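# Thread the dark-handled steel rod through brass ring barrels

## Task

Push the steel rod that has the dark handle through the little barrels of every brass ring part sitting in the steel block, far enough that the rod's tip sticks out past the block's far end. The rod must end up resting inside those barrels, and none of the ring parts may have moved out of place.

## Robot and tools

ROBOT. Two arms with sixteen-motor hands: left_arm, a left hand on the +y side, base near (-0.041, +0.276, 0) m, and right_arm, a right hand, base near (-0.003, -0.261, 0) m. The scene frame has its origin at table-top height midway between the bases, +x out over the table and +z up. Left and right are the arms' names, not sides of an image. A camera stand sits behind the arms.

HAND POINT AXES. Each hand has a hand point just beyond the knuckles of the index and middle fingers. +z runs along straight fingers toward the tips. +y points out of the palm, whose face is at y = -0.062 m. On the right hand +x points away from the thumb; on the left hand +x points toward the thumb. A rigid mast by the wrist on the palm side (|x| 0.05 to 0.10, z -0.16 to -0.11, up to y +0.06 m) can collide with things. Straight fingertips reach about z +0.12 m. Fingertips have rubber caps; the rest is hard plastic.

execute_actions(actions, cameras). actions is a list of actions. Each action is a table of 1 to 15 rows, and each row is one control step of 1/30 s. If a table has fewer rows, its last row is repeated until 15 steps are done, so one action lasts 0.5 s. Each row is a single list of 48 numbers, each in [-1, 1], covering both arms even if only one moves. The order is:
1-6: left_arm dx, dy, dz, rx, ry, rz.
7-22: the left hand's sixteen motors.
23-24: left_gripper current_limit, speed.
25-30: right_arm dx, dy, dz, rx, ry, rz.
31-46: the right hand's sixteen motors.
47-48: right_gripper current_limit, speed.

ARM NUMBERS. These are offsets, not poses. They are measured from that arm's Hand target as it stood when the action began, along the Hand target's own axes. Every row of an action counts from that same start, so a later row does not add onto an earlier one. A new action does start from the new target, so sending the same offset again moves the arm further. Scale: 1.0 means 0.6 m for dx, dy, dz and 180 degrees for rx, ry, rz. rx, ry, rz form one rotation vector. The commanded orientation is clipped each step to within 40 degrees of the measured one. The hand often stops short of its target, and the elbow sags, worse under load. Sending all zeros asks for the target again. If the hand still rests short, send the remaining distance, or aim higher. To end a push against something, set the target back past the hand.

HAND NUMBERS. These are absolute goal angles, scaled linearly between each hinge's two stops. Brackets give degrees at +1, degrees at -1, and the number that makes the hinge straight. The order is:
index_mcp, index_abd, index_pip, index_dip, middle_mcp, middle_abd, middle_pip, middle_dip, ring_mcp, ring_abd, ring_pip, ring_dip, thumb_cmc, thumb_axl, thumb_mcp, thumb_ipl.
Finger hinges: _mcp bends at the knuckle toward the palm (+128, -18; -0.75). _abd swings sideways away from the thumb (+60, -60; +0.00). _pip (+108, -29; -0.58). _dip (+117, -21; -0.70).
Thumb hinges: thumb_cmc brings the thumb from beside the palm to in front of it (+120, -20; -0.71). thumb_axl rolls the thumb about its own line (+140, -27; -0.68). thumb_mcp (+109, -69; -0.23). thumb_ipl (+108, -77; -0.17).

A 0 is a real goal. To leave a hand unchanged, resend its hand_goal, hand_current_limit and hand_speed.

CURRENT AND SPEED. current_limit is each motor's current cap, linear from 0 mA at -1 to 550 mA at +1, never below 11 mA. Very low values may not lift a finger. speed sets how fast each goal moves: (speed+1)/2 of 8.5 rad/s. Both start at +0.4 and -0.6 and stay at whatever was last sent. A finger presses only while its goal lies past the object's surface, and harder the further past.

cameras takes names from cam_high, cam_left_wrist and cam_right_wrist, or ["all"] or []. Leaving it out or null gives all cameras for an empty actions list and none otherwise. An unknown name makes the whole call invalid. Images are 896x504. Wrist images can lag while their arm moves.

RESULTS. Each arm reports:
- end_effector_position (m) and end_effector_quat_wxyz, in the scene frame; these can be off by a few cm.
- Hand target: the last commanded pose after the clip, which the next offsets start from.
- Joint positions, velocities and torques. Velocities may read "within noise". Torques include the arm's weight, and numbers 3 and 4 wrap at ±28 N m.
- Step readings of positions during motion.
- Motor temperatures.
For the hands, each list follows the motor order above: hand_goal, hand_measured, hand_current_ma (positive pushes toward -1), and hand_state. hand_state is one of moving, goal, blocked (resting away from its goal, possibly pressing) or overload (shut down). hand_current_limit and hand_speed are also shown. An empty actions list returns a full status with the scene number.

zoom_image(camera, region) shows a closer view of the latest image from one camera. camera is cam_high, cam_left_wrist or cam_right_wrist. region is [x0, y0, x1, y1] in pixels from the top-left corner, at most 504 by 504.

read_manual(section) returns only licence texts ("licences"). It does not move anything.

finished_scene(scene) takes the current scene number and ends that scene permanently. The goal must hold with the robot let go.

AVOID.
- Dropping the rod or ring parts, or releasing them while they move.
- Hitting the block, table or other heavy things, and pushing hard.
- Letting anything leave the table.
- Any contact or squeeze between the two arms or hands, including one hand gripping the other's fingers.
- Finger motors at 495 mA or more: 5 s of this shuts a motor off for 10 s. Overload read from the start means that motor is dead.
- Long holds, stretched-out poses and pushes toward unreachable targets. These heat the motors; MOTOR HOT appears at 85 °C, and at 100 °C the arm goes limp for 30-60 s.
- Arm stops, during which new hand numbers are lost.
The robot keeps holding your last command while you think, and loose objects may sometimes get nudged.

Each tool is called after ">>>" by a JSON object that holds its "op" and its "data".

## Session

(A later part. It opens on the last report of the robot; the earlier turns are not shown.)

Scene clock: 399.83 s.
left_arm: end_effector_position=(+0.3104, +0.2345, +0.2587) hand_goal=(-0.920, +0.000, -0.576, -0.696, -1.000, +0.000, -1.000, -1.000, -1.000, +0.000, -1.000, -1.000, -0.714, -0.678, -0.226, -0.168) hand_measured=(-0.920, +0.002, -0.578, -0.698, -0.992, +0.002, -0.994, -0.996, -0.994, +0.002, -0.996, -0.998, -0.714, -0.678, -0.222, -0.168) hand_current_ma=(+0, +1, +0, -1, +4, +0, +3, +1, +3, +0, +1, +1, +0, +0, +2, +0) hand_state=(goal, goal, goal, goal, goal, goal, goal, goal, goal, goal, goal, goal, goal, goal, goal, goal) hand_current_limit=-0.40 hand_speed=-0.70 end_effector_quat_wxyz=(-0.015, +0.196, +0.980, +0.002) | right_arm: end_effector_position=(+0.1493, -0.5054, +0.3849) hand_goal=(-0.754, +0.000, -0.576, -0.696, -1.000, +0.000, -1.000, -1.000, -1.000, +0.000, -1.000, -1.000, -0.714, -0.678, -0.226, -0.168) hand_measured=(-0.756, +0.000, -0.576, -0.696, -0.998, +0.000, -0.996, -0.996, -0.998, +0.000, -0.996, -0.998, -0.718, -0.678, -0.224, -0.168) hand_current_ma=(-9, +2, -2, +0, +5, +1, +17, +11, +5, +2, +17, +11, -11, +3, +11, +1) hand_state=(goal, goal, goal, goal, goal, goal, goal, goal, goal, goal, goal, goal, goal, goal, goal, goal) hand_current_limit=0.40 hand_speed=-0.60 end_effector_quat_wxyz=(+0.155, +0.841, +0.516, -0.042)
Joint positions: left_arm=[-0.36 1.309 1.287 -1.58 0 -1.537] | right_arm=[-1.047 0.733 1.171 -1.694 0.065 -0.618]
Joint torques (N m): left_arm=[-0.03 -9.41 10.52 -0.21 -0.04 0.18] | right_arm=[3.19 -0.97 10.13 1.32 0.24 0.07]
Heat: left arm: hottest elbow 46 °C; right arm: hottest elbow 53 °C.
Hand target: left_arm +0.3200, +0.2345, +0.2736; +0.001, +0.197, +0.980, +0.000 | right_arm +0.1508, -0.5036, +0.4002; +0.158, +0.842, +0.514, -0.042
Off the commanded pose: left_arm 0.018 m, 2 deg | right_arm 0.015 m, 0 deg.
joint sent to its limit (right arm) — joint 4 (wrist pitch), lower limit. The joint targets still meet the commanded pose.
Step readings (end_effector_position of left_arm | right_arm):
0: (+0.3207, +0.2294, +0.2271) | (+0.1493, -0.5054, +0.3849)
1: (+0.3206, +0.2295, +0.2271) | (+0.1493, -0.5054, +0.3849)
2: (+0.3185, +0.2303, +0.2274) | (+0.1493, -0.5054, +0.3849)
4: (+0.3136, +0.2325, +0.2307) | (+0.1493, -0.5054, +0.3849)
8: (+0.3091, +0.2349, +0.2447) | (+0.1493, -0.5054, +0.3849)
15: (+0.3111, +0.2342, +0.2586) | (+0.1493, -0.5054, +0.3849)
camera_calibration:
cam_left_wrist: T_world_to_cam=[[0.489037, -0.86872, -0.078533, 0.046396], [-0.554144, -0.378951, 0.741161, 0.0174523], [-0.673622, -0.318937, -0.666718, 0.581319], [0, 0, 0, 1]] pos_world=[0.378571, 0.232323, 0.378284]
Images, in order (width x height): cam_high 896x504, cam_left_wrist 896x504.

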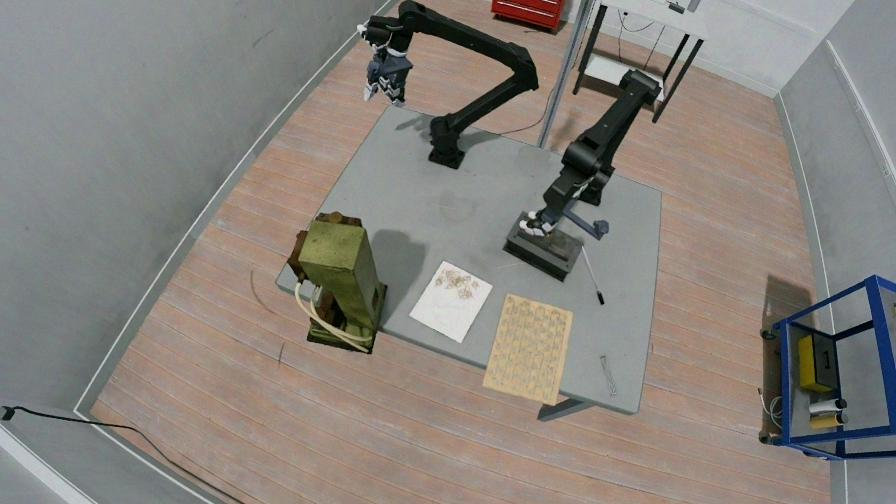

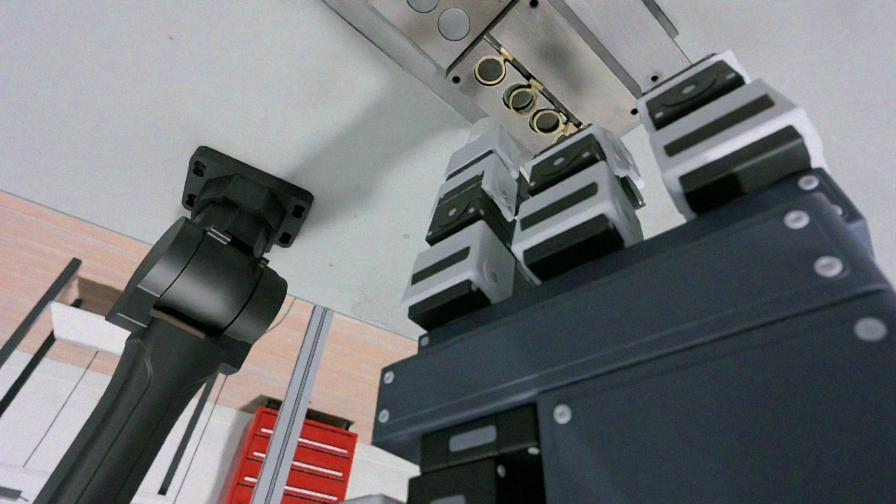

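>>> {"op": "execute_actions", "data": {"actions": [[[-0.002,-0.0373,0.05,0,0,0,-0.92,0,-0.576,-0.696,-1,0,-1,-1,-1,0,-1,-1,-0.714,-0.678,-0.226,-0.168,-0.4,-0.7,0,0,0,0,0,0,-0.754,0,-0.576,-0.696,-1,0,-1,-1,-1,0,-1,-1,-0.714,-0.678,-0.226,-0.168,0.4,-0.6]]], "cameras": ["cam_left_wrist"]}}

>>> {"op": "zoom_image", "data": {"camera": "cam_left_wrist", "region": [400, 40, 560, 180]}}

Scene clock: 402.97 s.
left_arm: end_effector_position=(+0.3126, +0.2152, +0.2473) hand_goal=(-0.920, +0.000, -0.576, -0.696, -1.000, +0.000, -1.000, -1.000, -1.000, +0.000, -1.000, -1.000, -0.714, -0.678, -0.226, -0.168) hand_measured=(-0.918, +0.002, -0.578, -0.698, -0.992, +0.002, -0.994, -0.996, -0.994, +0.002, -0.996, -0.998, -0.714, -0.678, -0.222, -0.168) hand_current_ma=(+0, +1, +0, -1, +4, +0, +3, +1, +3, +0, +1, +1, +0, +0, +2, +0) hand_state=(goal, goal, goal, goal, goal, goal, goal, goal, goal, goal, goal, goal, goal, goal, goal, goal) hand_current_limit=-0.40 hand_speed=-0.70 end_effector_quat_wxyz=(+0.003, +0.201, +0.980, -0.001) | right_arm: end_effector_position=(+0.1493, -0.5054, +0.3849) hand_goal=(-0.754, +0.000, -0.576, -0.696, -1.000, +0.000, -1.000, -1.000, -1.000, +0.000, -1.000, -1.000, -0.714, -0.678, -0.226, -0.168) hand_measured=(-0.756, +0.000, -0.576, -0.696, -0.998, +0.000, -0.996, -0.996, -0.998, +0.000, -0.996, -0.998, -0.718, -0.678, -0.224, -0.168) hand_current_ma=(-9, +2, -2, +0, +5, +1, +17, +11, +5, +2, +17, +11, -11, +3, +11, +1) hand_state=(goal, goal, goal, goal, goal, goal, goal, goal, goal, goal, goal, goal, goal, goal, goal, goal) hand_current_limit=0.40 hand_speed=-0.60 end_effector_quat_wxyz=(+0.155, +0.841, +0.516, -0.042)
Joint positions: left_arm=[-0.406 1.309 1.26 -1.516 0.001 -1.575] | right_arm=[-1.047 0.733 1.171 -1.694 0.065 -0.618]
Joint torques (N m): left_arm=[-1.49 -8.88 7.12 0.39 -0.04 0] | right_arm=[3.49 -1.14 10.09 1.22 0.23 0.04]
Heat: left arm: hottest elbow 46 °C; right arm: hottest elbow 53 °C.
Hand target: left_arm +0.3125, +0.2133, +0.2436; +0.001, +0.198, +0.980, +0.000 | right_arm +0.1508, -0.5036, +0.4002; +0.158, +0.842, +0.514, -0.042
Off the commanded pose: left_arm 0.004 m, 0 deg | right_arm 0.015 m, 0 deg.
joint sent to its limit (right arm) — joint 4 (wrist pitch), lower limit. The joint targets still meet the commanded pose.
Step readings (end_effector_position of left_arm | right_arm):
0: (+0.3104, +0.2345, +0.2587) | (+0.1493, -0.5054, +0.3849)
1: (+0.3104, +0.2345, +0.2587) | (+0.1493, -0.5054, +0.3849)
2: (+0.3108, +0.2340, +0.2586) | (+0.1493, -0.5054, +0.3849)
4: (+0.3138, +0.2304, +0.2578) | (+0.1493, -0.5054, +0.3849)
8: (+0.3150, +0.2197, +0.2519) | (+0.1493, -0.5054, +0.3849)
15: (+0.3125, +0.2154, +0.2473) | (+0.1493, -0.5054, +0.3849)
camera_calibration:
cam_left_wrist: T_world_to_cam=[[0.483531, -0.87387, -0.0504873, 0.0235171], [-0.582058, -0.364072, 0.72709, 0.0288649], [-0.653764, -0.322184, -0.684683, 0.568], [0, 0, 0, 1]] pos_world=[0.376767, 0.21406, 0.3691]
Images, in order (width x height): cam_left_wrist 896x504.

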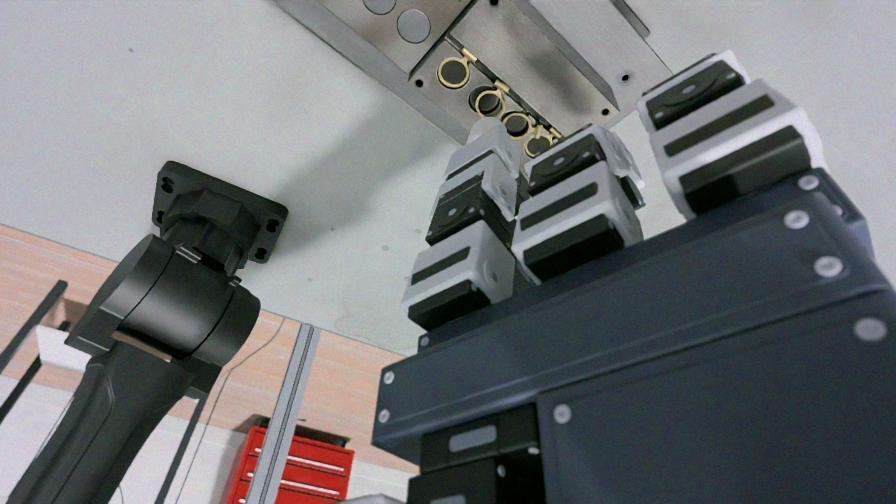

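Scaled by 3.150 from the camera's 896x504 image, which has a finer 1280x720 frame.

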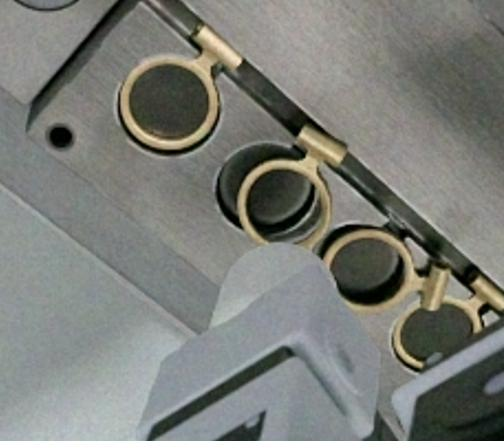

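>>> {"op": "execute_actions", "data": {"actions": [[[-0.003,0,0.02,0,0,0,-0.92,0,-0.576,-0.696,-1,0,-1,-1,-1,0,-1,-1,-0.714,-0.678,-0.226,-0.168,-0.4,-0.7,0,0,0,0,0,0,-0.754,0,-0.576,-0.696,-1,0,-1,-1,-1,0,-1,-1,-0.714,-0.678,-0.226,-0.168,0.4,-0.6]]]}}

>>> {"op": "execute_actions", "data": {"actions": [[[0,0,0.008,0,0,0,-0.92,0,-0.576,-0.696,-1,0,-1,-1,-1,0,-1,-1,-0.714,-0.678,-0.226,-0.168,-0.4,-0.7,0,0,0,0,0,0,-0.754,0,-0.576,-0.696,-1,0,-1,-1,-1,0,-1,-1,-0.714,-0.678,-0.226,-0.168,0.4,-0.6]]], "cameras": ["cam_left_wrist"]}}

>>> {"op": "zoom_image", "data": {"camera": "cam_left_wrist", "region": [400, 60, 560, 200]}}

Scene clock: 404.50 s.
left_arm: end_effector_position=(+0.3136, +0.2148, +0.2377) hand_goal=(-0.920, +0.000, -0.576, -0.696, -1.000, +0.000, -1.000, -1.000, -1.000, +0.000, -1.000, -1.000, -0.714, -0.678, -0.226, -0.168) hand_measured=(-0.918, +0.002, -0.578, -0.698, -0.992, +0.002, -0.994, -0.996, -0.994, +0.002, -0.996, -0.998, -0.714, -0.678, -0.222, -0.168) hand_current_ma=(+0, +1, +0, -1, +4, +0, +3, +1, +3, +0, +1, +1, +0, +0, +2, +0) hand_state=(goal, goal, goal, goal, goal, goal, goal, goal, goal, goal, goal, goal, goal, goal, goal, goal) hand_current_limit=-0.40 hand_speed=-0.70 end_effector_quat_wxyz=(+0.006, +0.200, +0.980, -0.002) | right_arm: end_effector_position=(+0.1493, -0.5054, +0.3849) hand_goal=(-0.754, +0.000, -0.576, -0.696, -1.000, +0.000, -1.000, -1.000, -1.000, +0.000, -1.000, -1.000, -0.714, -0.678, -0.226, -0.168) hand_measured=(-0.756, +0.000, -0.576, -0.696, -0.998, +0.000, -0.996, -0.996, -0.998, +0.000, -0.996, -0.998, -0.718, -0.678, -0.224, -0.168) hand_current_ma=(-9, +2, -2, +0, +5, +1, +17, +11, +5, +2, +17, +11, -11, +3, +11, +1) hand_state=(goal, goal, goal, goal, goal, goal, goal, goal, goal, goal, goal, goal, goal, goal, goal, goal) hand_current_limit=0.40 hand_speed=-0.60 end_effector_quat_wxyz=(+0.155, +0.841, +0.516, -0.042)
Joint positions: left_arm=[-0.406 1.309 1.235 -1.484 0.001 -1.576] | right_arm=[-1.047 0.733 1.171 -1.694 0.065 -0.618]
Joint velocities: left_arm=[within noise] | right_arm=[-0.044 0.015 0.002 0.012 -0.022 0.007]
Joint torques (N m): left_arm=[-1.26 -8.47 7.21 0.4 -0.06 -0.07] | right_arm=[3.6 -0.44 10.02 1.46 0.19 0.07]
Heat: left arm: hottest elbow 46 °C; right arm: hottest elbow 53 °C.
Hand target: left_arm +0.3142, +0.2126, +0.2316; +0.001, +0.197, +0.980, +0.000 | right_arm +0.1508, -0.5036, +0.4002; +0.158, +0.842, +0.514, -0.042
Off the commanded pose: left_arm 0.007 m, 1 deg | right_arm 0.015 m, 0 deg.
joint sent to its limit (right arm) — joint 4 (wrist pitch), lower limit. The joint targets still meet the commanded pose.
Step readings (end_effector_position of left_arm | right_arm):
0: (+0.3125, +0.2152, +0.2473) | (+0.1493, -0.5054, +0.3849)
1: (+0.3125, +0.2152, +0.2472) | (+0.1493, -0.5054, +0.3849)
2: (+0.3129, +0.2151, +0.2467) | (+0.1493, -0.5054, +0.3849)
4: (+0.3138, +0.2147, +0.2440) | (+0.1493, -0.5054, +0.3849)
8: (+0.3128, +0.2151, +0.2386) | (+0.1493, -0.5054, +0.3849)
15: (+0.3135, +0.2148, +0.2377) | (+0.1493, -0.5054, +0.3849)

Scene clock: 405.20 s.
left_arm: end_effector_position=(+0.3137, +0.2147, +0.2335) hand_goal=(-0.920, +0.000, -0.576, -0.696, -1.000, +0.000, -1.000, -1.000, -1.000, +0.000, -1.000, -1.000, -0.714, -0.678, -0.226, -0.168) hand_measured=(-0.918, +0.002, -0.578, -0.698, -0.992, +0.002, -0.994, -0.996, -0.994, +0.002, -0.996, -0.998, -0.714, -0.678, -0.222, -0.168) hand_current_ma=(+0, +1, +0, -1, +4, +0, +3, +1, +3, +0, +1, +1, +0, +0, +2, +0) hand_state=(goal, goal, goal, goal, goal, goal, goal, goal, goal, goal, goal, goal, goal, goal, goal, goal) hand_current_limit=-0.40 hand_speed=-0.70 end_effector_quat_wxyz=(+0.007, +0.200, +0.980, -0.002) | right_arm: end_effector_position=(+0.1493, -0.5054, +0.3849) hand_goal=(-0.754, +0.000, -0.576, -0.696, -1.000, +0.000, -1.000, -1.000, -1.000, +0.000, -1.000, -1.000, -0.714, -0.678, -0.226, -0.168) hand_measured=(-0.756, +0.000, -0.576, -0.696, -0.998, +0.000, -0.996, -0.996, -0.998, +0.000, -0.996, -0.998, -0.718, -0.678, -0.224, -0.168) hand_current_ma=(-9, +2, -2, +0, +5, +1, +17, +11, +5, +2, +17, +11, -11, +3, +11, +1) hand_state=(goal, goal, goal, goal, goal, goal, goal, goal, goal, goal, goal, goal, goal, goal, goal, goal) hand_current_limit=0.40 hand_speed=-0.60 end_effector_quat_wxyz=(+0.155, +0.841, +0.516, -0.042)
Joint positions: left_arm=[-0.406 1.309 1.224 -1.471 0.001 -1.576] | right_arm=[-1.047 0.733 1.171 -1.694 0.065 -0.618]
Joint torques (N m): left_arm=[-1.55 -8 7.08 0.51 -0.04 -0.03] | right_arm=[2.73 -1.03 10.21 1.21 0.32 0.06]
Heat: left arm: hottest elbow 46 °C; right arm: hottest elbow 53 °C.
Hand target: left_arm +0.3142, +0.2126, +0.2268; +0.001, +0.197, +0.980, +0.000 | right_arm +0.1508, -0.5036, +0.4002; +0.158, +0.842, +0.514, -0.042
Off the commanded pose: left_arm 0.007 m, 1 deg | right_arm 0.015 m, 0 deg.
joint sent to its limit (right arm) — joint 4 (wrist pitch), lower limit. The joint targets still meet the commanded pose.
Step readings (end_effector_position of left_arm | right_arm):
0: (+0.3136, +0.2148, +0.2377) | (+0.1493, -0.5054, +0.3849)
1: (+0.3136, +0.2147, +0.2377) | (+0.1493, -0.5054, +0.3849)
2: (+0.3137, +0.2147, +0.2374) | (+0.1493, -0.5054, +0.3849)
4: (+0.3141, +0.2146, +0.2363) | (+0.1493, -0.5054, +0.3849)
8: (+0.3135, +0.2148, +0.2339) | (+0.1493, -0.5054, +0.3849)
15: (+0.3136, +0.2148, +0.2335) | (+0.1493, -0.5054, +0.3849)
camera_calibration:
cam_left_wrist: T_world_to_cam=[[0.484602, -0.873651, -0.0435153, 0.0198871], [-0.587644, -0.362001, 0.723623, 0.0414762], [-0.647947, -0.325098, -0.688822, 0.558854], [0, 0, 0, 1]] pos_world=[0.376843, 0.214071, 0.355803]
Images, in order (width x height): cam_left_wrist 896x504.

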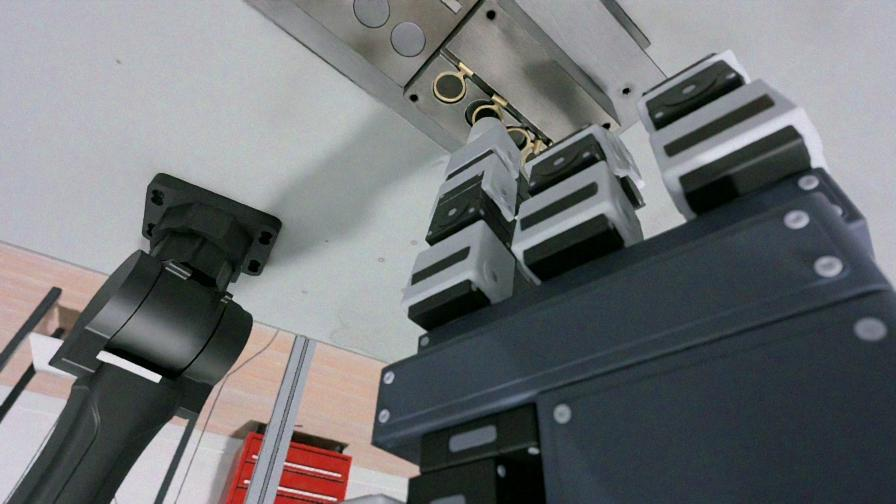

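Scaled by 3.150 from the camera's 896x504 image, which has a finer 1280x720 frame.

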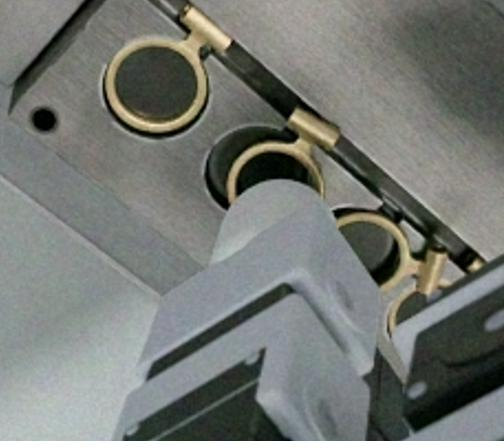

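>>> {"op": "execute_actions", "data": {"actions": [[[0,0,0.007,0,0,0,-0.92,0,-0.576,-0.696,-1,0,-1,-1,-1,0,-1,-1,-0.714,-0.678,-0.226,-0.168,-0.4,-0.7,0,0,0,0,0,0,-0.754,0,-0.576,-0.696,-1,0,-1,-1,-1,0,-1,-1,-0.714,-0.678,-0.226,-0.168,0.4,-0.6]]]}}

>>> {"op": "execute_actions", "data": {"actions": [[[0.003,0.008,0.003,0,0,0,-0.92,0,-0.576,-0.696,-1,0,-1,-1,-1,0,-1,-1,-0.714,-0.678,-0.226,-0.168,-0.4,-0.7,0,0,0,0,0,0,-0.754,0,-0.576,-0.696,-1,0,-1,-1,-1,0,-1,-1,-0.714,-0.678,-0.226,-0.168,0.4,-0.6]]], "cameras": ["cam_left_wrist"]}}

>>> {"op": "zoom_image", "data": {"camera": "cam_left_wrist", "region": [400, 60, 560, 200]}}

Scene clock: 406.33 s.
left_arm: end_effector_position=(+0.3136, +0.2148, +0.2297) hand_goal=(-0.920, +0.000, -0.576, -0.696, -1.000, +0.000, -1.000, -1.000, -1.000, +0.000, -1.000, -1.000, -0.714, -0.678, -0.226, -0.168) hand_measured=(-0.918, +0.002, -0.578, -0.698, -0.992, +0.002, -0.994, -0.996, -0.994, +0.002, -0.996, -0.998, -0.714, -0.678, -0.222, -0.168) hand_current_ma=(+0, +1, +0, -1, +4, +0, +3, +1, +3, +0, +1, +1, +0, +0, +2, +0) hand_state=(goal, goal, goal, goal, goal, goal, goal, goal, goal, goal, goal, goal, goal, goal, goal, goal) hand_current_limit=-0.40 hand_speed=-0.70 end_effector_quat_wxyz=(+0.007, +0.200, +0.980, -0.002) | right_arm: end_effector_position=(+0.1493, -0.5054, +0.3849) hand_goal=(-0.754, +0.000, -0.576, -0.696, -1.000, +0.000, -1.000, -1.000, -1.000, +0.000, -1.000, -1.000, -0.714, -0.678, -0.226, -0.168) hand_measured=(-0.756, +0.000, -0.576, -0.696, -0.998, +0.000, -0.996, -0.996, -0.998, +0.000, -0.996, -0.998, -0.718, -0.678, -0.224, -0.168) hand_current_ma=(-9, +2, -2, +0, +5, +1, +17, +11, +5, +2, +17, +11, -11, +3, +11, +1) hand_state=(goal, goal, goal, goal, goal, goal, goal, goal, goal, goal, goal, goal, goal, goal, goal, goal) hand_current_limit=0.40 hand_speed=-0.60 end_effector_quat_wxyz=(+0.155, +0.841, +0.516, -0.042)
Joint positions: left_arm=[-0.406 1.309 1.214 -1.46 0.001 -1.576] | right_arm=[-1.047 0.733 1.171 -1.694 0.065 -0.618]
Joint torques (N m): left_arm=[-0.97 -7.53 7.24 0.47 -0.02 -0.06] | right_arm=[2.9 -2.9 10.22 1.05 0.28 0.05]
Heat: left arm: hottest elbow 46 °C; right arm: hottest elbow 53 °C.
Hand target: left_arm +0.3142, +0.2126, +0.2226; +0.001, +0.197, +0.980, +0.000 | right_arm +0.1508, -0.5036, +0.4002; +0.158, +0.842, +0.514, -0.042
Off the commanded pose: left_arm 0.007 m, 1 deg | right_arm 0.015 m, 0 deg.
joint sent to its limit (right arm) — joint 4 (wrist pitch), lower limit. The joint targets still meet the commanded pose.
Step readings (end_effector_position of left_arm | right_arm):
0: (+0.3137, +0.2147, +0.2335) | (+0.1493, -0.5054, +0.3849)
1: (+0.3137, +0.2147, +0.2335) | (+0.1493, -0.5054, +0.3849)
2: (+0.3138, +0.2147, +0.2333) | (+0.1493, -0.5054, +0.3849)
4: (+0.3140, +0.2146, +0.2323) | (+0.1493, -0.5054, +0.3849)
8: (+0.3135, +0.2148, +0.2301) | (+0.1493, -0.5054, +0.3849)
15: (+0.3135, +0.2148, +0.2297) | (+0.1493, -0.5054, +0.3849)

Scene clock: 407.03 s.
left_arm: end_effector_position=(+0.3134, +0.2150, +0.2282) hand_goal=(-0.920, +0.000, -0.576, -0.696, -1.000, +0.000, -1.000, -1.000, -1.000, +0.000, -1.000, -1.000, -0.714, -0.678, -0.226, -0.168) hand_measured=(-0.918, +0.004, -0.578, -0.698, -0.992, +0.002, -0.994, -0.996, -0.994, +0.002, -0.996, -0.998, -0.714, -0.678, -0.222, -0.168) hand_current_ma=(+0, +1, +0, -1, +4, +0, +3, +1, +3, +0, +1, +1, +0, +0, +2, +0) hand_state=(goal, goal, goal, goal, goal, goal, goal, goal, goal, goal, goal, goal, goal, goal, goal, goal) hand_current_limit=-0.40 hand_speed=-0.70 end_effector_quat_wxyz=(+0.007, +0.200, +0.980, -0.002) | right_arm: end_effector_position=(+0.1493, -0.5054, +0.3849) hand_goal=(-0.754, +0.000, -0.576, -0.696, -1.000, +0.000, -1.000, -1.000, -1.000, +0.000, -1.000, -1.000, -0.714, -0.678, -0.226, -0.168) hand_measured=(-0.756, +0.000, -0.576, -0.696, -0.998, +0.000, -0.996, -0.996, -0.998, +0.000, -0.996, -0.998, -0.718, -0.678, -0.224, -0.168) hand_current_ma=(-9, +2, -2, +0, +5, +1, +17, +11, +5, +2, +17, +11, -11, +3, +11, +1) hand_state=(goal, goal, goal, goal, goal, goal, goal, goal, goal, goal, goal, goal, goal, goal, goal, goal) hand_current_limit=0.40 hand_speed=-0.60 end_effector_quat_wxyz=(+0.155, +0.841, +0.516, -0.042)
Joint positions: left_arm=[-0.406 1.309 1.21 -1.457 0.001 -1.576] | right_arm=[-1.047 0.733 1.171 -1.694 0.065 -0.618]
Joint torques (N m): left_arm=[-0.26 -8.41 6.78 0.65 -0.07 0.08] | right_arm=[4.07 -1.55 10.25 1.32 0.23 0.02]
Heat: left arm: hottest elbow 46 °C; right arm: hottest elbow 53 °C.
Hand target: left_arm +0.3145, +0.2178, +0.2209; +0.001, +0.197, +0.980, +0.000 | right_arm +0.1508, -0.5036, +0.4002; +0.158, +0.842, +0.514, -0.042
Off the commanded pose: left_arm 0.008 m, 1 deg | right_arm 0.015 m, 0 deg.
joint sent to its limit (right arm) — joint 4 (wrist pitch), lower limit. The joint targets still meet the commanded pose.
Step readings (end_effector_position of left_arm | right_arm):
0: (+0.3136, +0.2148, +0.2297) | (+0.1493, -0.5054, +0.3849)
1: (+0.3136, +0.2148, +0.2297) | (+0.1493, -0.5054, +0.3849)
2: (+0.3136, +0.2148, +0.2295) | (+0.1493, -0.5054, +0.3849)
4: (+0.3136, +0.2148, +0.2288) | (+0.1493, -0.5054, +0.3849)
8: (+0.3133, +0.2149, +0.2282) | (+0.1493, -0.5054, +0.3849)
15: (+0.3134, +0.2150, +0.2282) | (+0.1493, -0.5054, +0.3849)
camera_calibration:
cam_left_wrist: T_world_to_cam=[[0.484989, -0.873454, -0.0431707, 0.0198093], [-0.587772, -0.36212, 0.723459, 0.0452433], [-0.647542, -0.325495, -0.689016, 0.55511], [0, 0, 0, 1]] pos_world=[0.376442, 0.214372, 0.350603]
Images, in order (width x height): cam_left_wrist 896x504.

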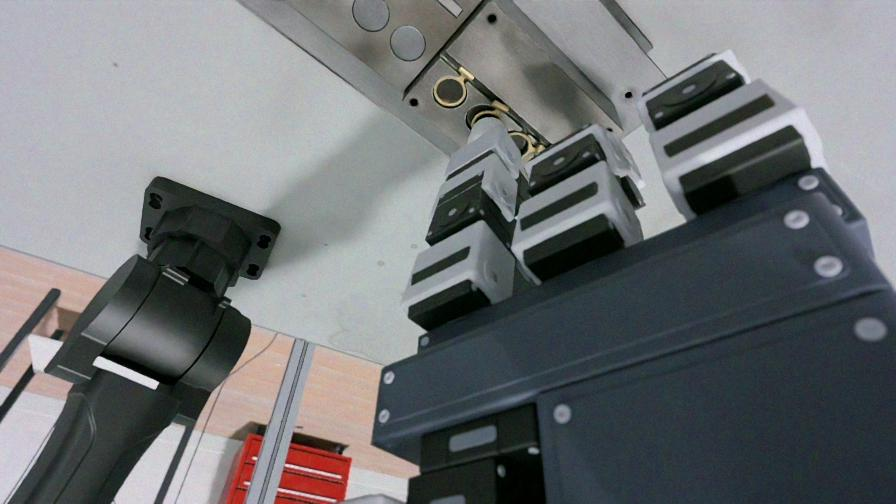

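Scaled by 3.150 from the camera's 896x504 image, which has a finer 1280x720 frame.

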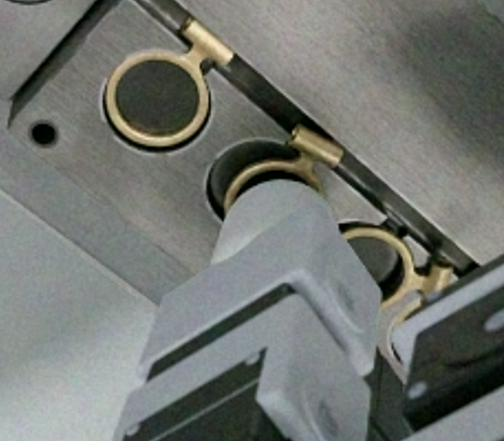

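>>> {"op": "execute_actions", "data": {"actions": [[[0.001,0.008,0.005,0,0,0,-0.92,0,-0.576,-0.696,-1,0,-1,-1,-1,0,-1,-1,-0.714,-0.678,-0.226,-0.168,-0.4,-0.7,0,0,0,0,0,0,-0.754,0,-0.576,-0.696,-1,0,-1,-1,-1,0,-1,-1,-0.714,-0.678,-0.226,-0.168,0.4,-0.6]]], "cameras": ["cam_left_wrist"]}}

>>> {"op": "zoom_image", "data": {"camera": "cam_left_wrist", "region": [400, 60, 560, 200]}}

Scene clock: 408.07 s.
left_arm: end_effector_position=(+0.3144, +0.2195, +0.2263) hand_goal=(-0.920, +0.000, -0.576, -0.696, -1.000, +0.000, -1.000, -1.000, -1.000, +0.000, -1.000, -1.000, -0.714, -0.678, -0.226, -0.168) hand_measured=(-0.930, +0.000, -0.582, -0.698, -0.992, +0.002, -0.994, -0.996, -0.994, +0.002, -0.996, -0.998, -0.714, -0.678, -0.222, -0.168) hand_current_ma=(-6, +0, -3, -1, +4, +0, +3, +1, +3, +0, +1, +1, +0, +0, +2, +0) hand_state=(goal, goal, goal, goal, goal, goal, goal, goal, goal, goal, goal, goal, goal, goal, goal, goal) hand_current_limit=-0.40 hand_speed=-0.70 end_effector_quat_wxyz=(+0.007, +0.196, +0.981, -0.002) | right_arm: end_effector_position=(+0.1493, -0.5054, +0.3849) hand_goal=(-0.754, +0.000, -0.576, -0.696, -1.000, +0.000, -1.000, -1.000, -1.000, +0.000, -1.000, -1.000, -0.714, -0.678, -0.226, -0.168) hand_measured=(-0.756, +0.000, -0.576, -0.696, -0.998, +0.000, -0.996, -0.996, -0.998, +0.000, -0.996, -0.998, -0.718, -0.678, -0.224, -0.168) hand_current_ma=(-9, +2, -2, +0, +5, +1, +17, +11, +5, +2, +17, +11, -11, +3, +11, +1) hand_state=(goal, goal, goal, goal, goal, goal, goal, goal, goal, goal, goal, goal, goal, goal, goal, goal) hand_current_limit=0.40 hand_speed=-0.60 end_effector_quat_wxyz=(+0.155, +0.841, +0.516, -0.042)
Joint positions: left_arm=[-0.393 1.309 1.205 -1.452 0.001 -1.571] | right_arm=[-1.047 0.733 1.171 -1.694 0.065 -0.618]
Joint torques (N m): left_arm=[-0.5 -8 6.35 0.66 -0.04 0.19] | right_arm=[3.19 -1.49 10.18 1.35 0.26 0.05]
Heat: left arm: hottest elbow 46 °C; right arm: hottest elbow 53 °C.
Hand target: left_arm +0.3157, +0.2224, +0.2177; +0.001, +0.197, +0.980, +0.000 | right_arm +0.1508, -0.5036, +0.4002; +0.158, +0.842, +0.514, -0.042
Off the commanded pose: left_arm 0.009 m, 1 deg | right_arm 0.015 m, 0 deg.
joint sent to its limit (right arm) — joint 4 (wrist pitch), lower limit. The joint targets still meet the commanded pose.
Step readings (end_effector_position of left_arm | right_arm):
0: (+0.3134, +0.2150, +0.2282) | (+0.1493, -0.5054, +0.3849)
1: (+0.3134, +0.2150, +0.2282) | (+0.1493, -0.5054, +0.3849)
2: (+0.3134, +0.2152, +0.2281) | (+0.1493, -0.5054, +0.3849)
4: (+0.3136, +0.2162, +0.2273) | (+0.1493, -0.5054, +0.3849)
8: (+0.3142, +0.2191, +0.2265) | (+0.1493, -0.5054, +0.3849)
15: (+0.3144, +0.2195, +0.2263) | (+0.1493, -0.5054, +0.3849)
camera_calibration:
cam_left_wrist: T_world_to_cam=[[0.492343, -0.86934, -0.0429718, 0.0198631], [-0.584909, -0.367011, 0.723314, 0.0490612], [-0.644577, -0.330984, -0.68918, 0.556221], [0, 0, 0, 1]] pos_world=[0.377444, 0.219374, 0.348703]
Images, in order (width x height): cam_left_wrist 896x504.

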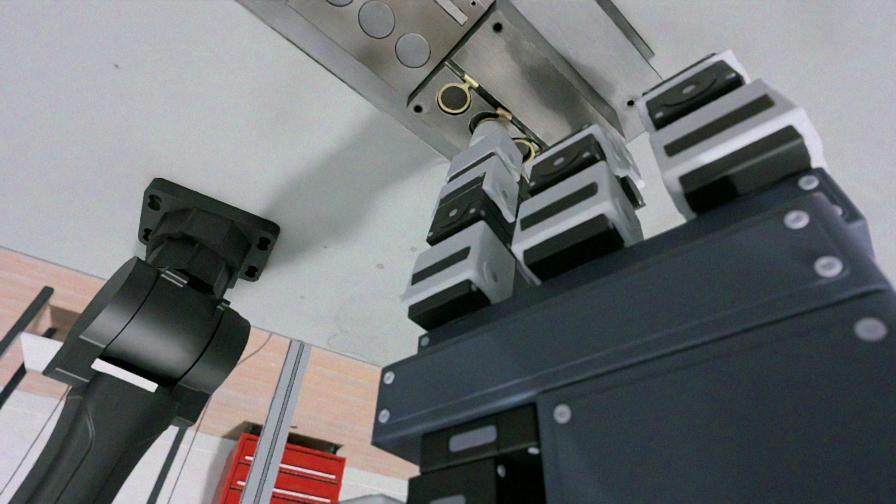

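Scaled by 3.150 from the camera's 896x504 image, which has a finer 1280x720 frame.

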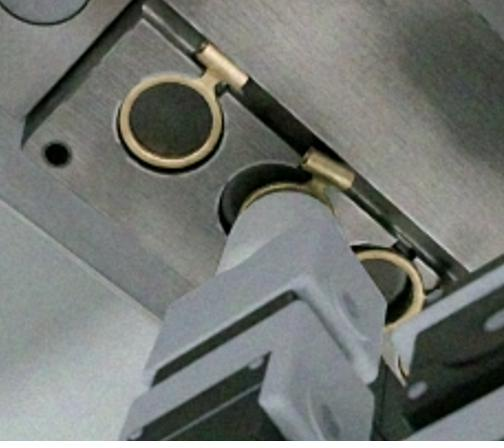

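>>> {"op": "execute_actions", "data": {"actions": [[[0.001,0.008,0.003,0,0,0,-0.92,0,-0.576,-0.696,-1,0,-1,-1,-1,0,-1,-1,-0.714,-0.678,-0.226,-0.168,-0.4,-0.7,0,0,0,0,0,0,-0.754,0,-0.576,-0.696,-1,0,-1,-1,-1,0,-1,-1,-0.714,-0.678,-0.226,-0.168,0.4,-0.6]]], "cameras": ["cam_left_wrist"]}}

>>> {"op": "zoom_image", "data": {"camera": "cam_left_wrist", "region": [400, 60, 560, 200]}}

Scene clock: 409.30 s.
left_arm: end_effector_position=(+0.3159, +0.2230, +0.2253) hand_goal=(-0.920, +0.000, -0.576, -0.696, -1.000, +0.000, -1.000, -1.000, -1.000, +0.000, -1.000, -1.000, -0.714, -0.678, -0.226, -0.168) hand_measured=(-0.942, +0.000, -0.590, -0.702, -0.992, +0.002, -0.994, -0.996, -0.994, +0.002, -0.996, -0.998, -0.714, -0.678, -0.222, -0.168) hand_current_ma=(-24, +0, -10, -3, +4, +0, +3, +1, +3, +0, +1, +1, +0, +0, +2, +0) hand_state=(blocked, goal, goal, goal, goal, goal, goal, goal, goal, goal, goal, goal, goal, goal, goal, goal) hand_current_limit=-0.40 hand_speed=-0.70 end_effector_quat_wxyz=(+0.008, +0.196, +0.981, -0.003) | right_arm: end_effector_position=(+0.1493, -0.5054, +0.3849) hand_goal=(-0.754, +0.000, -0.576, -0.696, -1.000, +0.000, -1.000, -1.000, -1.000, +0.000, -1.000, -1.000, -0.714, -0.678, -0.226, -0.168) hand_measured=(-0.756, +0.000, -0.576, -0.696, -0.998, +0.000, -0.996, -0.996, -0.998, +0.000, -0.996, -0.998, -0.718, -0.678, -0.224, -0.168) hand_current_ma=(-9, +2, -2, +0, +5, +1, +17, +11, +5, +2, +17, +11, -11, +3, +11, +1) hand_state=(goal, goal, goal, goal, goal, goal, goal, goal, goal, goal, goal, goal, goal, goal, goal, goal) hand_current_limit=0.40 hand_speed=-0.60 end_effector_quat_wxyz=(+0.155, +0.841, +0.516, -0.042)
Joint positions: left_arm=[-0.382 1.309 1.203 -1.449 0.003 -1.56] | right_arm=[-1.047 0.733 1.171 -1.694 0.065 -0.618]
Joint torques (N m): left_arm=[-0.26 -8.23 6.41 0.75 -0.15 0.22] | right_arm=[3.37 -1.26 10.09 1.24 0.25 0.08]
Heat: left arm: hottest elbow 46 °C; right arm: hottest elbow 53 °C.
Hand target: left_arm +0.3171, +0.2271, +0.2160; +0.001, +0.197, +0.980, +0.000 | right_arm +0.1508, -0.5036, +0.4002; +0.158, +0.842, +0.514, -0.042
Off the commanded pose: left_arm 0.010 m, 1 deg | right_arm 0.015 m, 0 deg.
joint sent to its limit (right arm) — joint 4 (wrist pitch), lower limit. The joint targets still meet the commanded pose.
Step readings (end_effector_position of left_arm | right_arm):
0: (+0.3144, +0.2195, +0.2263) | (+0.1493, -0.5054, +0.3849)
1: (+0.3144, +0.2196, +0.2263) | (+0.1493, -0.5054, +0.3849)
2: (+0.3146, +0.2196, +0.2263) | (+0.1493, -0.5054, +0.3849)
4: (+0.3149, +0.2204, +0.2260) | (+0.1493, -0.5054, +0.3849)
8: (+0.3156, +0.2226, +0.2254) | (+0.1493, -0.5054, +0.3849)
15: (+0.3159, +0.2230, +0.2253) | (+0.1493, -0.5054, +0.3849)
camera_calibration:
cam_left_wrist: T_world_to_cam=[[0.492285, -0.869468, -0.0410002, 0.0217026], [-0.584931, -0.36533, 0.724147, 0.0515331], [-0.644601, -0.332504, -0.688426, 0.55784], [0, 0, 0, 1]] pos_world=[0.379044, 0.223181, 0.347604]
Images, in order (width x height): cam_left_wrist 896x504.

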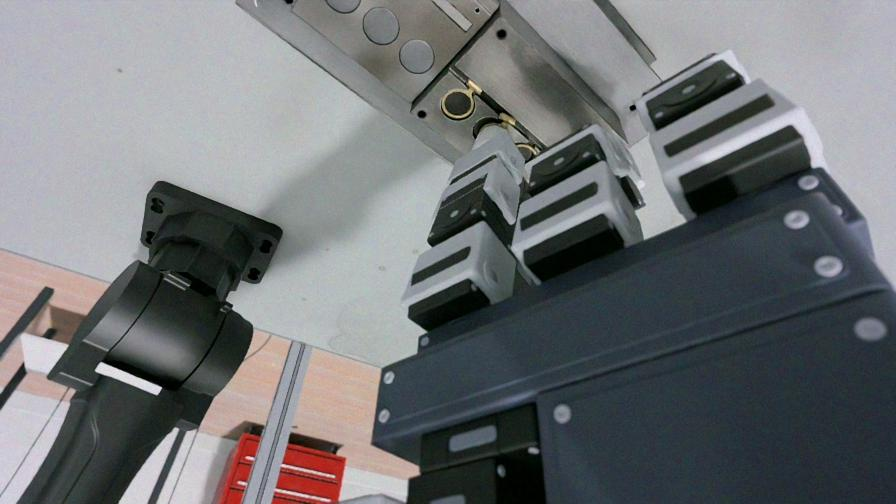

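Scaled by 3.150 from the camera's 896x504 image, which has a finer 1280x720 frame.

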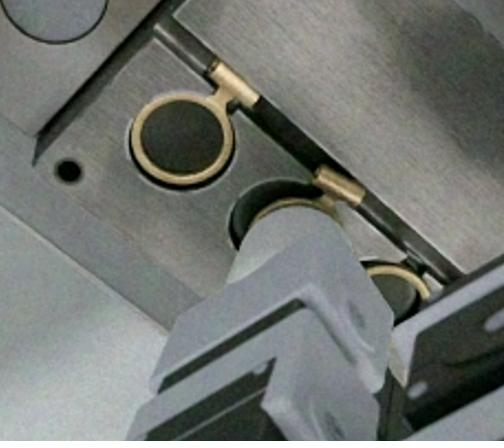

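>>> {"op": "execute_actions", "data": {"actions": [[[-0.005,0,-0.08,0,0,0,-0.92,0,-0.576,-0.696,-1,0,-1,-1,-1,0,-1,-1,-0.714,-0.678,-0.226,-0.168,-0.4,-0.7,0,0,0,0,0,0,-0.754,0,-0.576,-0.696,-1,0,-1,-1,-1,0,-1,-1,-0.714,-0.678,-0.226,-0.168,0.4,-0.6]]], "cameras": ["cam_left_wrist"]}}

>>> {"op": "zoom_image", "data": {"camera": "cam_left_wrist", "region": [430, 20, 590, 160]}}

Scene clock: 410.80 s.
left_arm: end_effector_position=(+0.3087, +0.2267, +0.2509) hand_goal=(-0.920, +0.000, -0.576, -0.696, -1.000, +0.000, -1.000, -1.000, -1.000, +0.000, -1.000, -1.000, -0.714, -0.678, -0.226, -0.168) hand_measured=(-0.920, +0.004, -0.578, -0.698, -0.992, +0.002, -0.994, -0.996, -0.994, +0.002, -0.996, -0.998, -0.714, -0.678, -0.222, -0.168) hand_current_ma=(+0, +1, +0, -1, +4, +0, +3, +1, +3, +0, +1, +1, +0, +0, +2, +0) hand_state=(goal, goal, goal, goal, goal, goal, goal, goal, goal, goal, goal, goal, goal, goal, goal, goal) hand_current_limit=-0.40 hand_speed=-0.70 end_effector_quat_wxyz=(-0.012, +0.197, +0.980, +0.002) | right_arm: end_effector_position=(+0.1493, -0.5054, +0.3849) hand_goal=(-0.754, +0.000, -0.576, -0.696, -1.000, +0.000, -1.000, -1.000, -1.000, +0.000, -1.000, -1.000, -0.714, -0.678, -0.226, -0.168) hand_measured=(-0.756, +0.000, -0.576, -0.696, -0.998, +0.000, -0.996, -0.996, -0.998, +0.000, -0.996, -0.998, -0.718, -0.678, -0.224, -0.168) hand_current_ma=(-9, +2, -2, +0, +5, +1, +17, +11, +5, +2, +17, +11, -11, +3, +11, +1) hand_state=(goal, goal, goal, goal, goal, goal, goal, goal, goal, goal, goal, goal, goal, goal, goal, goal) hand_current_limit=0.40 hand_speed=-0.60 end_effector_quat_wxyz=(+0.155, +0.841, +0.516, -0.042)
Joint positions: left_arm=[-0.381 1.309 1.267 -1.554 0.001 -1.558] | right_arm=[-1.047 0.733 1.171 -1.694 0.065 -0.618]
Joint torques (N m): left_arm=[-0.67 -8.94 10.43 0.01 -0.04 0.17] | right_arm=[3.25 -0.97 10.25 1.29 0.29 -0.02]
Heat: left arm: hottest elbow 46 °C; right arm: hottest elbow 53 °C.
Hand target: left_arm +0.3197, +0.2260, +0.2640; +0.001, +0.197, +0.980, +0.000 | right_arm +0.1508, -0.5036, +0.4002; +0.158, +0.842, +0.514, -0.042
Off the commanded pose: left_arm 0.017 m, 2 deg | right_arm 0.015 m, 0 deg.
joint sent to its limit (right arm) — joint 4 (wrist pitch), lower limit. The joint targets still meet the commanded pose.
Step readings (end_effector_position of left_arm | right_arm):
0: (+0.3160, +0.2230, +0.2253) | (+0.1493, -0.5054, +0.3849)
1: (+0.3160, +0.2230, +0.2253) | (+0.1493, -0.5054, +0.3849)
2: (+0.3148, +0.2235, +0.2255) | (+0.1493, -0.5054, +0.3849)
4: (+0.3109, +0.2252, +0.2289) | (+0.1493, -0.5054, +0.3849)
8: (+0.3073, +0.2271, +0.2410) | (+0.1493, -0.5054, +0.3849)
15: (+0.3094, +0.2263, +0.2509) | (+0.1493, -0.5054, +0.3849)
camera_calibration:
cam_left_wrist: T_world_to_cam=[[0.489168, -0.869046, -0.0739804, 0.0386866], [-0.558528, -0.37727, 0.738725, 0.0209482], [-0.669896, -0.320041, -0.669935, 0.572443], [0, 0, 0, 1]] pos_world=[0.376254, 0.224729, 0.370887]
Images, in order (width x height): cam_left_wrist 896x504.

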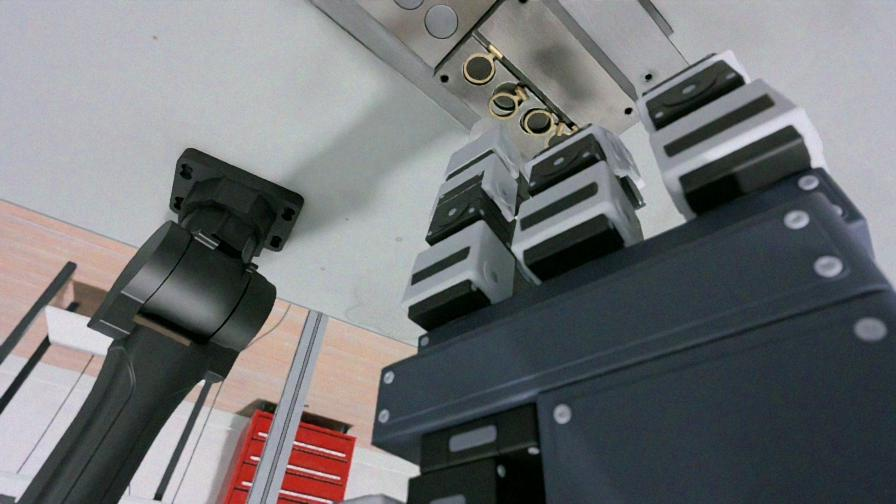

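Scaled by 3.150 from the camera's 896x504 image, which has a finer 1280x720 frame.

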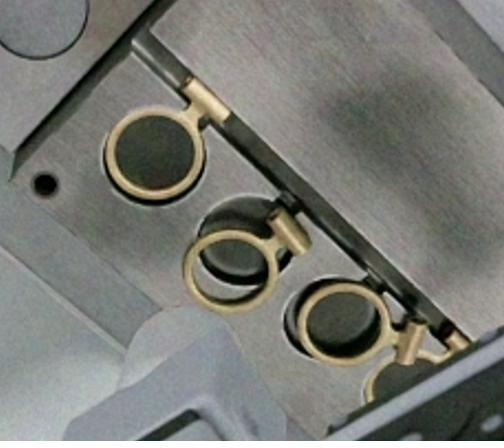

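>>> {"op": "execute_actions", "data": {"actions": [[[0.0107,-0.0206,0.044,0,0,0,-0.92,0,-0.576,-0.696,-1,0,-1,-1,-1,0,-1,-1,-0.714,-0.678,-0.226,-0.168,-0.4,-0.7,0,0,0,0,0,0,-0.754,0,-0.576,-0.696,-1,0,-1,-1,-1,0,-1,-1,-0.714,-0.678,-0.226,-0.168,0.4,-0.6]]], "cameras": ["cam_left_wrist"]}}

>>> {"op": "zoom_image", "data": {"camera": "cam_left_wrist", "region": [410, 50, 570, 190]}}

Scene clock: 417.67 s.
left_arm: end_effector_position=(+0.3105, +0.2193, +0.2377) hand_goal=(-0.920, +0.000, -0.576, -0.696, -1.000, +0.000, -1.000, -1.000, -1.000, +0.000, -1.000, -1.000, -0.714, -0.678, -0.226, -0.168) hand_measured=(-0.920, +0.002, -0.578, -0.698, -0.992, +0.002, -0.994, -0.996, -0.994, +0.002, -0.996, -0.998, -0.714, -0.678, -0.222, -0.168) hand_current_ma=(+0, +1, +0, -1, +4, +0, +3, +1, +3, +0, +1, +1, +0, +0, +2, +0) hand_state=(goal, goal, goal, goal, goal, goal, goal, goal, goal, goal, goal, goal, goal, goal, goal, goal) hand_current_limit=-0.40 hand_speed=-0.70 end_effector_quat_wxyz=(-0.003, +0.199, +0.980, +0.000) | right_arm: end_effector_position=(+0.1493, -0.5054, +0.3849) hand_goal=(-0.754, +0.000, -0.576, -0.696, -1.000, +0.000, -1.000, -1.000, -1.000, +0.000, -1.000, -1.000, -0.714, -0.678, -0.226, -0.168) hand_measured=(-0.756, +0.000, -0.576, -0.696, -0.998, +0.000, -0.996, -0.996, -0.998, +0.000, -0.996, -0.998, -0.718, -0.678, -0.224, -0.168) hand_current_ma=(-9, +2, -2, +0, +5, +1, +17, +11, +5, +2, +17, +11, -11, +3, +11, +1) hand_state=(goal, goal, goal, goal, goal, goal, goal, goal, goal, goal, goal, goal, goal, goal, goal, goal) hand_current_limit=0.40 hand_speed=-0.60 end_effector_quat_wxyz=(+0.155, +0.841, +0.516, -0.042)
Joint positions: left_arm=[-0.398 1.309 1.234 -1.501 0.001 -1.569] | right_arm=[-1.047 0.733 1.171 -1.694 0.065 -0.618]
Joint torques (N m): left_arm=[-1.61 -9.88 7.13 0.2 0.01 -0.01] | right_arm=[3.37 -0.73 10.15 1.46 0.26 0.08]
Heat: left arm: hottest elbow 46 °C; right arm: hottest elbow 52 °C.
Hand target: left_arm +0.3091, +0.2170, +0.2376; +0.001, +0.197, +0.980, +0.000 | right_arm +0.1508, -0.5036, +0.4002; +0.158, +0.842, +0.514, -0.042
Off the commanded pose: left_arm 0.003 m, 1 deg | right_arm 0.015 m, 0 deg.
joint sent to its limit (right arm) — joint 4 (wrist pitch), lower limit. The joint targets still meet the commanded pose.
Step readings (end_effector_position of left_arm | right_arm):
0: (+0.3087, +0.2267, +0.2509) | (+0.1493, -0.5054, +0.3849)
1: (+0.3087, +0.2267, +0.2509) | (+0.1493, -0.5054, +0.3849)
2: (+0.3091, +0.2266, +0.2509) | (+0.1493, -0.5054, +0.3849)
4: (+0.3118, +0.2246, +0.2498) | (+0.1493, -0.5054, +0.3849)
8: (+0.3124, +0.2212, +0.2425) | (+0.1493, -0.5054, +0.3849)
15: (+0.3102, +0.2194, +0.2377) | (+0.1493, -0.5054, +0.3849)
camera_calibration:
cam_left_wrist: T_world_to_cam=[[0.48534, -0.872316, -0.0592374, 0.028896], [-0.573665, -0.368841, 0.731344, 0.033531], [-0.659813, -0.320969, -0.679431, 0.561656], [0, 0, 0, 1]] pos_world=[0.375799, 0.217848, 0.358795]
Images, in order (width x height): cam_left_wrist 896x504.

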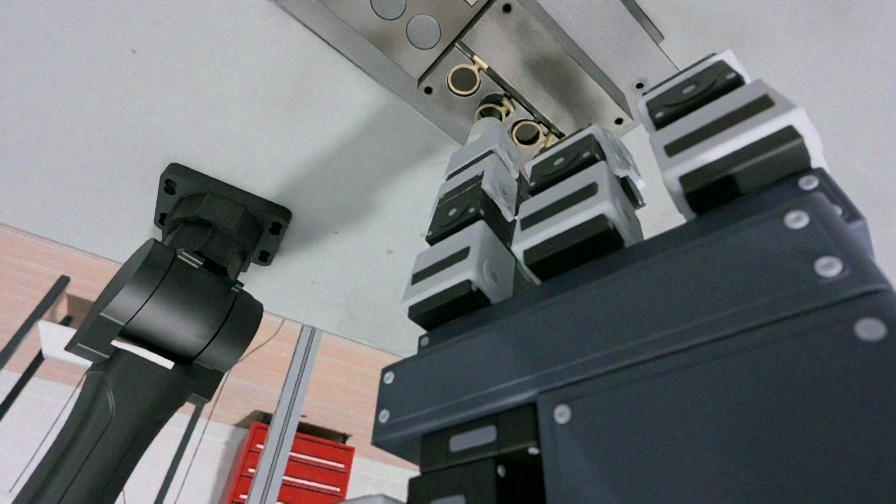

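Scaled by 3.150 from the camera's 896x504 image, which has a finer 1280x720 frame.

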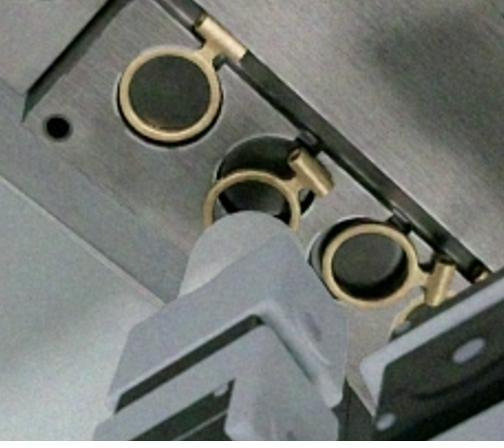

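>>> {"op": "execute_actions", "data": {"actions": [[[0,0,0.014,0,0,0,-0.92,0,-0.576,-0.696,-1,0,-1,-1,-1,0,-1,-1,-0.714,-0.678,-0.226,-0.168,-0.4,-0.7,0,0,0,0,0,0,-0.754,0,-0.576,-0.696,-1,0,-1,-1,-1,0,-1,-1,-0.714,-0.678,-0.226,-0.168,0.4,-0.6]]]}}

>>> {"op": "execute_actions", "data": {"actions": [[[0,0,0.006,0,0,0,-0.92,0,-0.576,-0.696,-1,0,-1,-1,-1,0,-1,-1,-0.714,-0.678,-0.226,-0.168,-0.4,-0.7,0,0,0,0,0,0,-0.754,0,-0.576,-0.696,-1,0,-1,-1,-1,0,-1,-1,-0.714,-0.678,-0.226,-0.168,0.4,-0.6]]], "cameras": ["cam_left_wrist"]}}

>>> {"op": "zoom_image", "data": {"camera": "cam_left_wrist", "region": [410, 50, 570, 190]}}

Scene clock: 418.93 s.
left_arm: end_effector_position=(+0.3103, +0.2193, +0.2301) hand_goal=(-0.920, +0.000, -0.576, -0.696, -1.000, +0.000, -1.000, -1.000, -1.000, +0.000, -1.000, -1.000, -0.714, -0.678, -0.226, -0.168) hand_measured=(-0.920, +0.002, -0.578, -0.698, -0.992, +0.002, -0.994, -0.996, -0.994, +0.002, -0.996, -0.998, -0.714, -0.678, -0.222, -0.168) hand_current_ma=(+0, +1, +0, -1, +4, +0, +3, +1, +3, +0, +1, +1, +0, +0, +2, +0) hand_state=(goal, goal, goal, goal, goal, goal, goal, goal, goal, goal, goal, goal, goal, goal, goal, goal) hand_current_limit=-0.40 hand_speed=-0.70 end_effector_quat_wxyz=(-0.002, +0.199, +0.980, +0.000) | right_arm: end_effector_position=(+0.1493, -0.5054, +0.3849) hand_goal=(-0.754, +0.000, -0.576, -0.696, -1.000, +0.000, -1.000, -1.000, -1.000, +0.000, -1.000, -1.000, -0.714, -0.678, -0.226, -0.168) hand_measured=(-0.756, +0.000, -0.576, -0.696, -0.998, +0.000, -0.996, -0.996, -0.998, +0.000, -0.996, -0.998, -0.718, -0.678, -0.224, -0.168) hand_current_ma=(-9, +2, -2, +0, +5, +1, +17, +11, +5, +2, +17, +11, -11, +3, +11, +1) hand_state=(goal, goal, goal, goal, goal, goal, goal, goal, goal, goal, goal, goal, goal, goal, goal, goal) hand_current_limit=0.40 hand_speed=-0.60 end_effector_quat_wxyz=(+0.155, +0.841, +0.516, -0.042)
Joint positions: left_arm=[-0.398 1.309 1.214 -1.479 0.001 -1.57] | right_arm=[-1.047 0.733 1.171 -1.694 0.065 -0.618]
Joint torques (N m): left_arm=[-1.85 -9.47 7.16 0.46 -0.02 -0.04] | right_arm=[3.31 -1.67 10.21 1.21 0.3 0.05]
Heat: left arm: hottest elbow 46 °C; right arm: hottest elbow 52 °C.
Hand target: left_arm +0.3091, +0.2170, +0.2292; +0.001, +0.197, +0.980, +0.000 | right_arm +0.1508, -0.5036, +0.4002; +0.158, +0.842, +0.514, -0.042
Off the commanded pose: left_arm 0.003 m, 0 deg | right_arm 0.015 m, 0 deg.
joint sent to its limit (right arm) — joint 4 (wrist pitch), lower limit. The joint targets still meet the commanded pose.
Step readings (end_effector_position of left_arm | right_arm):
0: (+0.3104, +0.2193, +0.2377) | (+0.1493, -0.5054, +0.3849)
1: (+0.3104, +0.2193, +0.2377) | (+0.1493, -0.5054, +0.3849)
2: (+0.3106, +0.2192, +0.2371) | (+0.1493, -0.5054, +0.3849)
4: (+0.3111, +0.2190, +0.2353) | (+0.1493, -0.5054, +0.3849)
8: (+0.3100, +0.2195, +0.2310) | (+0.1493, -0.5054, +0.3849)
15: (+0.3102, +0.2194, +0.2301) | (+0.1493, -0.5054, +0.3849)

Scene clock: 419.63 s.
left_arm: end_effector_position=(+0.3104, +0.2193, +0.2274) hand_goal=(-0.920, +0.000, -0.576, -0.696, -1.000, +0.000, -1.000, -1.000, -1.000, +0.000, -1.000, -1.000, -0.714, -0.678, -0.226, -0.168) hand_measured=(-0.920, +0.002, -0.578, -0.698, -0.992, +0.002, -0.994, -0.996, -0.994, +0.002, -0.996, -0.998, -0.714, -0.678, -0.222, -0.168) hand_current_ma=(+0, +1, +0, -1, +4, +0, +3, +1, +3, +0, +1, +1, +0, +0, +2, +0) hand_state=(goal, goal, goal, goal, goal, goal, goal, goal, goal, goal, goal, goal, goal, goal, goal, goal) hand_current_limit=-0.40 hand_speed=-0.70 end_effector_quat_wxyz=(-0.001, +0.199, +0.980, +0.000) | right_arm: end_effector_position=(+0.1493, -0.5054, +0.3849) hand_goal=(-0.754, +0.000, -0.576, -0.696, -1.000, +0.000, -1.000, -1.000, -1.000, +0.000, -1.000, -1.000, -0.714, -0.678, -0.226, -0.168) hand_measured=(-0.756, +0.000, -0.576, -0.696, -0.998, +0.000, -0.996, -0.996, -0.998, +0.000, -0.996, -0.998, -0.718, -0.678, -0.224, -0.168) hand_current_ma=(-9, +2, -2, +0, +5, +1, +17, +11, +5, +2, +17, +11, -11, +3, +11, +1) hand_state=(goal, goal, goal, goal, goal, goal, goal, goal, goal, goal, goal, goal, goal, goal, goal, goal) hand_current_limit=0.40 hand_speed=-0.60 end_effector_quat_wxyz=(+0.155, +0.841, +0.516, -0.042)
Joint positions: left_arm=[-0.398 1.309 1.207 -1.47 0.001 -1.57] | right_arm=[-1.047 0.733 1.171 -1.694 0.065 -0.618]
Joint torques (N m): left_arm=[-1.73 -9.58 7.06 0.5 -0.04 -0.05] | right_arm=[2.78 -0.67 10.17 1.44 0.34 0.04]
Heat: left arm: hottest elbow 46 °C; right arm: hottest elbow 52 °C.
Hand target: left_arm +0.3091, +0.2170, +0.2256; +0.001, +0.197, +0.980, +0.000 | right_arm +0.1508, -0.5036, +0.4002; +0.158, +0.842, +0.514, -0.042
Off the commanded pose: left_arm 0.003 m, 0 deg | right_arm 0.015 m, 0 deg.
joint sent to its limit (right arm) — joint 4 (wrist pitch), lower limit. The joint targets still meet the commanded pose.
Step readings (end_effector_position of left_arm | right_arm):
0: (+0.3103, +0.2193, +0.2301) | (+0.1493, -0.5054, +0.3849)
1: (+0.3103, +0.2193, +0.2301) | (+0.1493, -0.5054, +0.3849)
2: (+0.3105, +0.2193, +0.2299) | (+0.1493, -0.5054, +0.3849)
4: (+0.3108, +0.2192, +0.2291) | (+0.1493, -0.5054, +0.3849)
8: (+0.3103, +0.2193, +0.2274) | (+0.1493, -0.5054, +0.3849)
15: (+0.3104, +0.2193, +0.2274) | (+0.1493, -0.5054, +0.3849)
camera_calibration:
cam_left_wrist: T_world_to_cam=[[0.486206, -0.872036, -0.0561915, 0.027233], [-0.575986, -0.368173, 0.729855, 0.0419283], [-0.657148, -0.322494, -0.681288, 0.554638], [0, 0, 0, 1]] pos_world=[0.375388, 0.218053, 0.348797]
Images, in order (width x height): cam_left_wrist 896x504.

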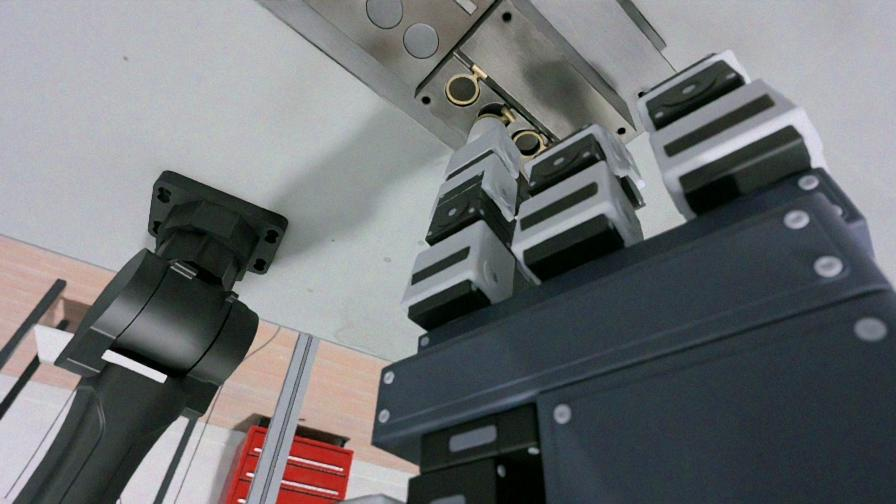

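Scaled by 3.150 from the camera's 896x504 image, which has a finer 1280x720 frame.

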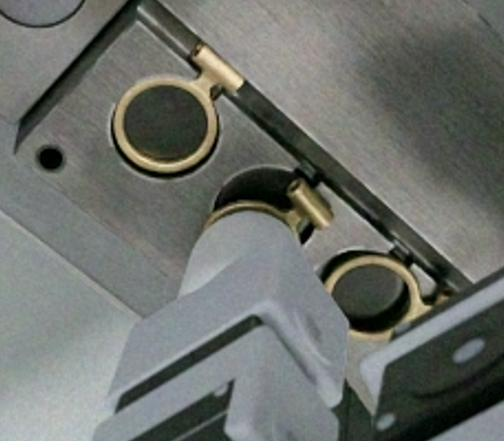

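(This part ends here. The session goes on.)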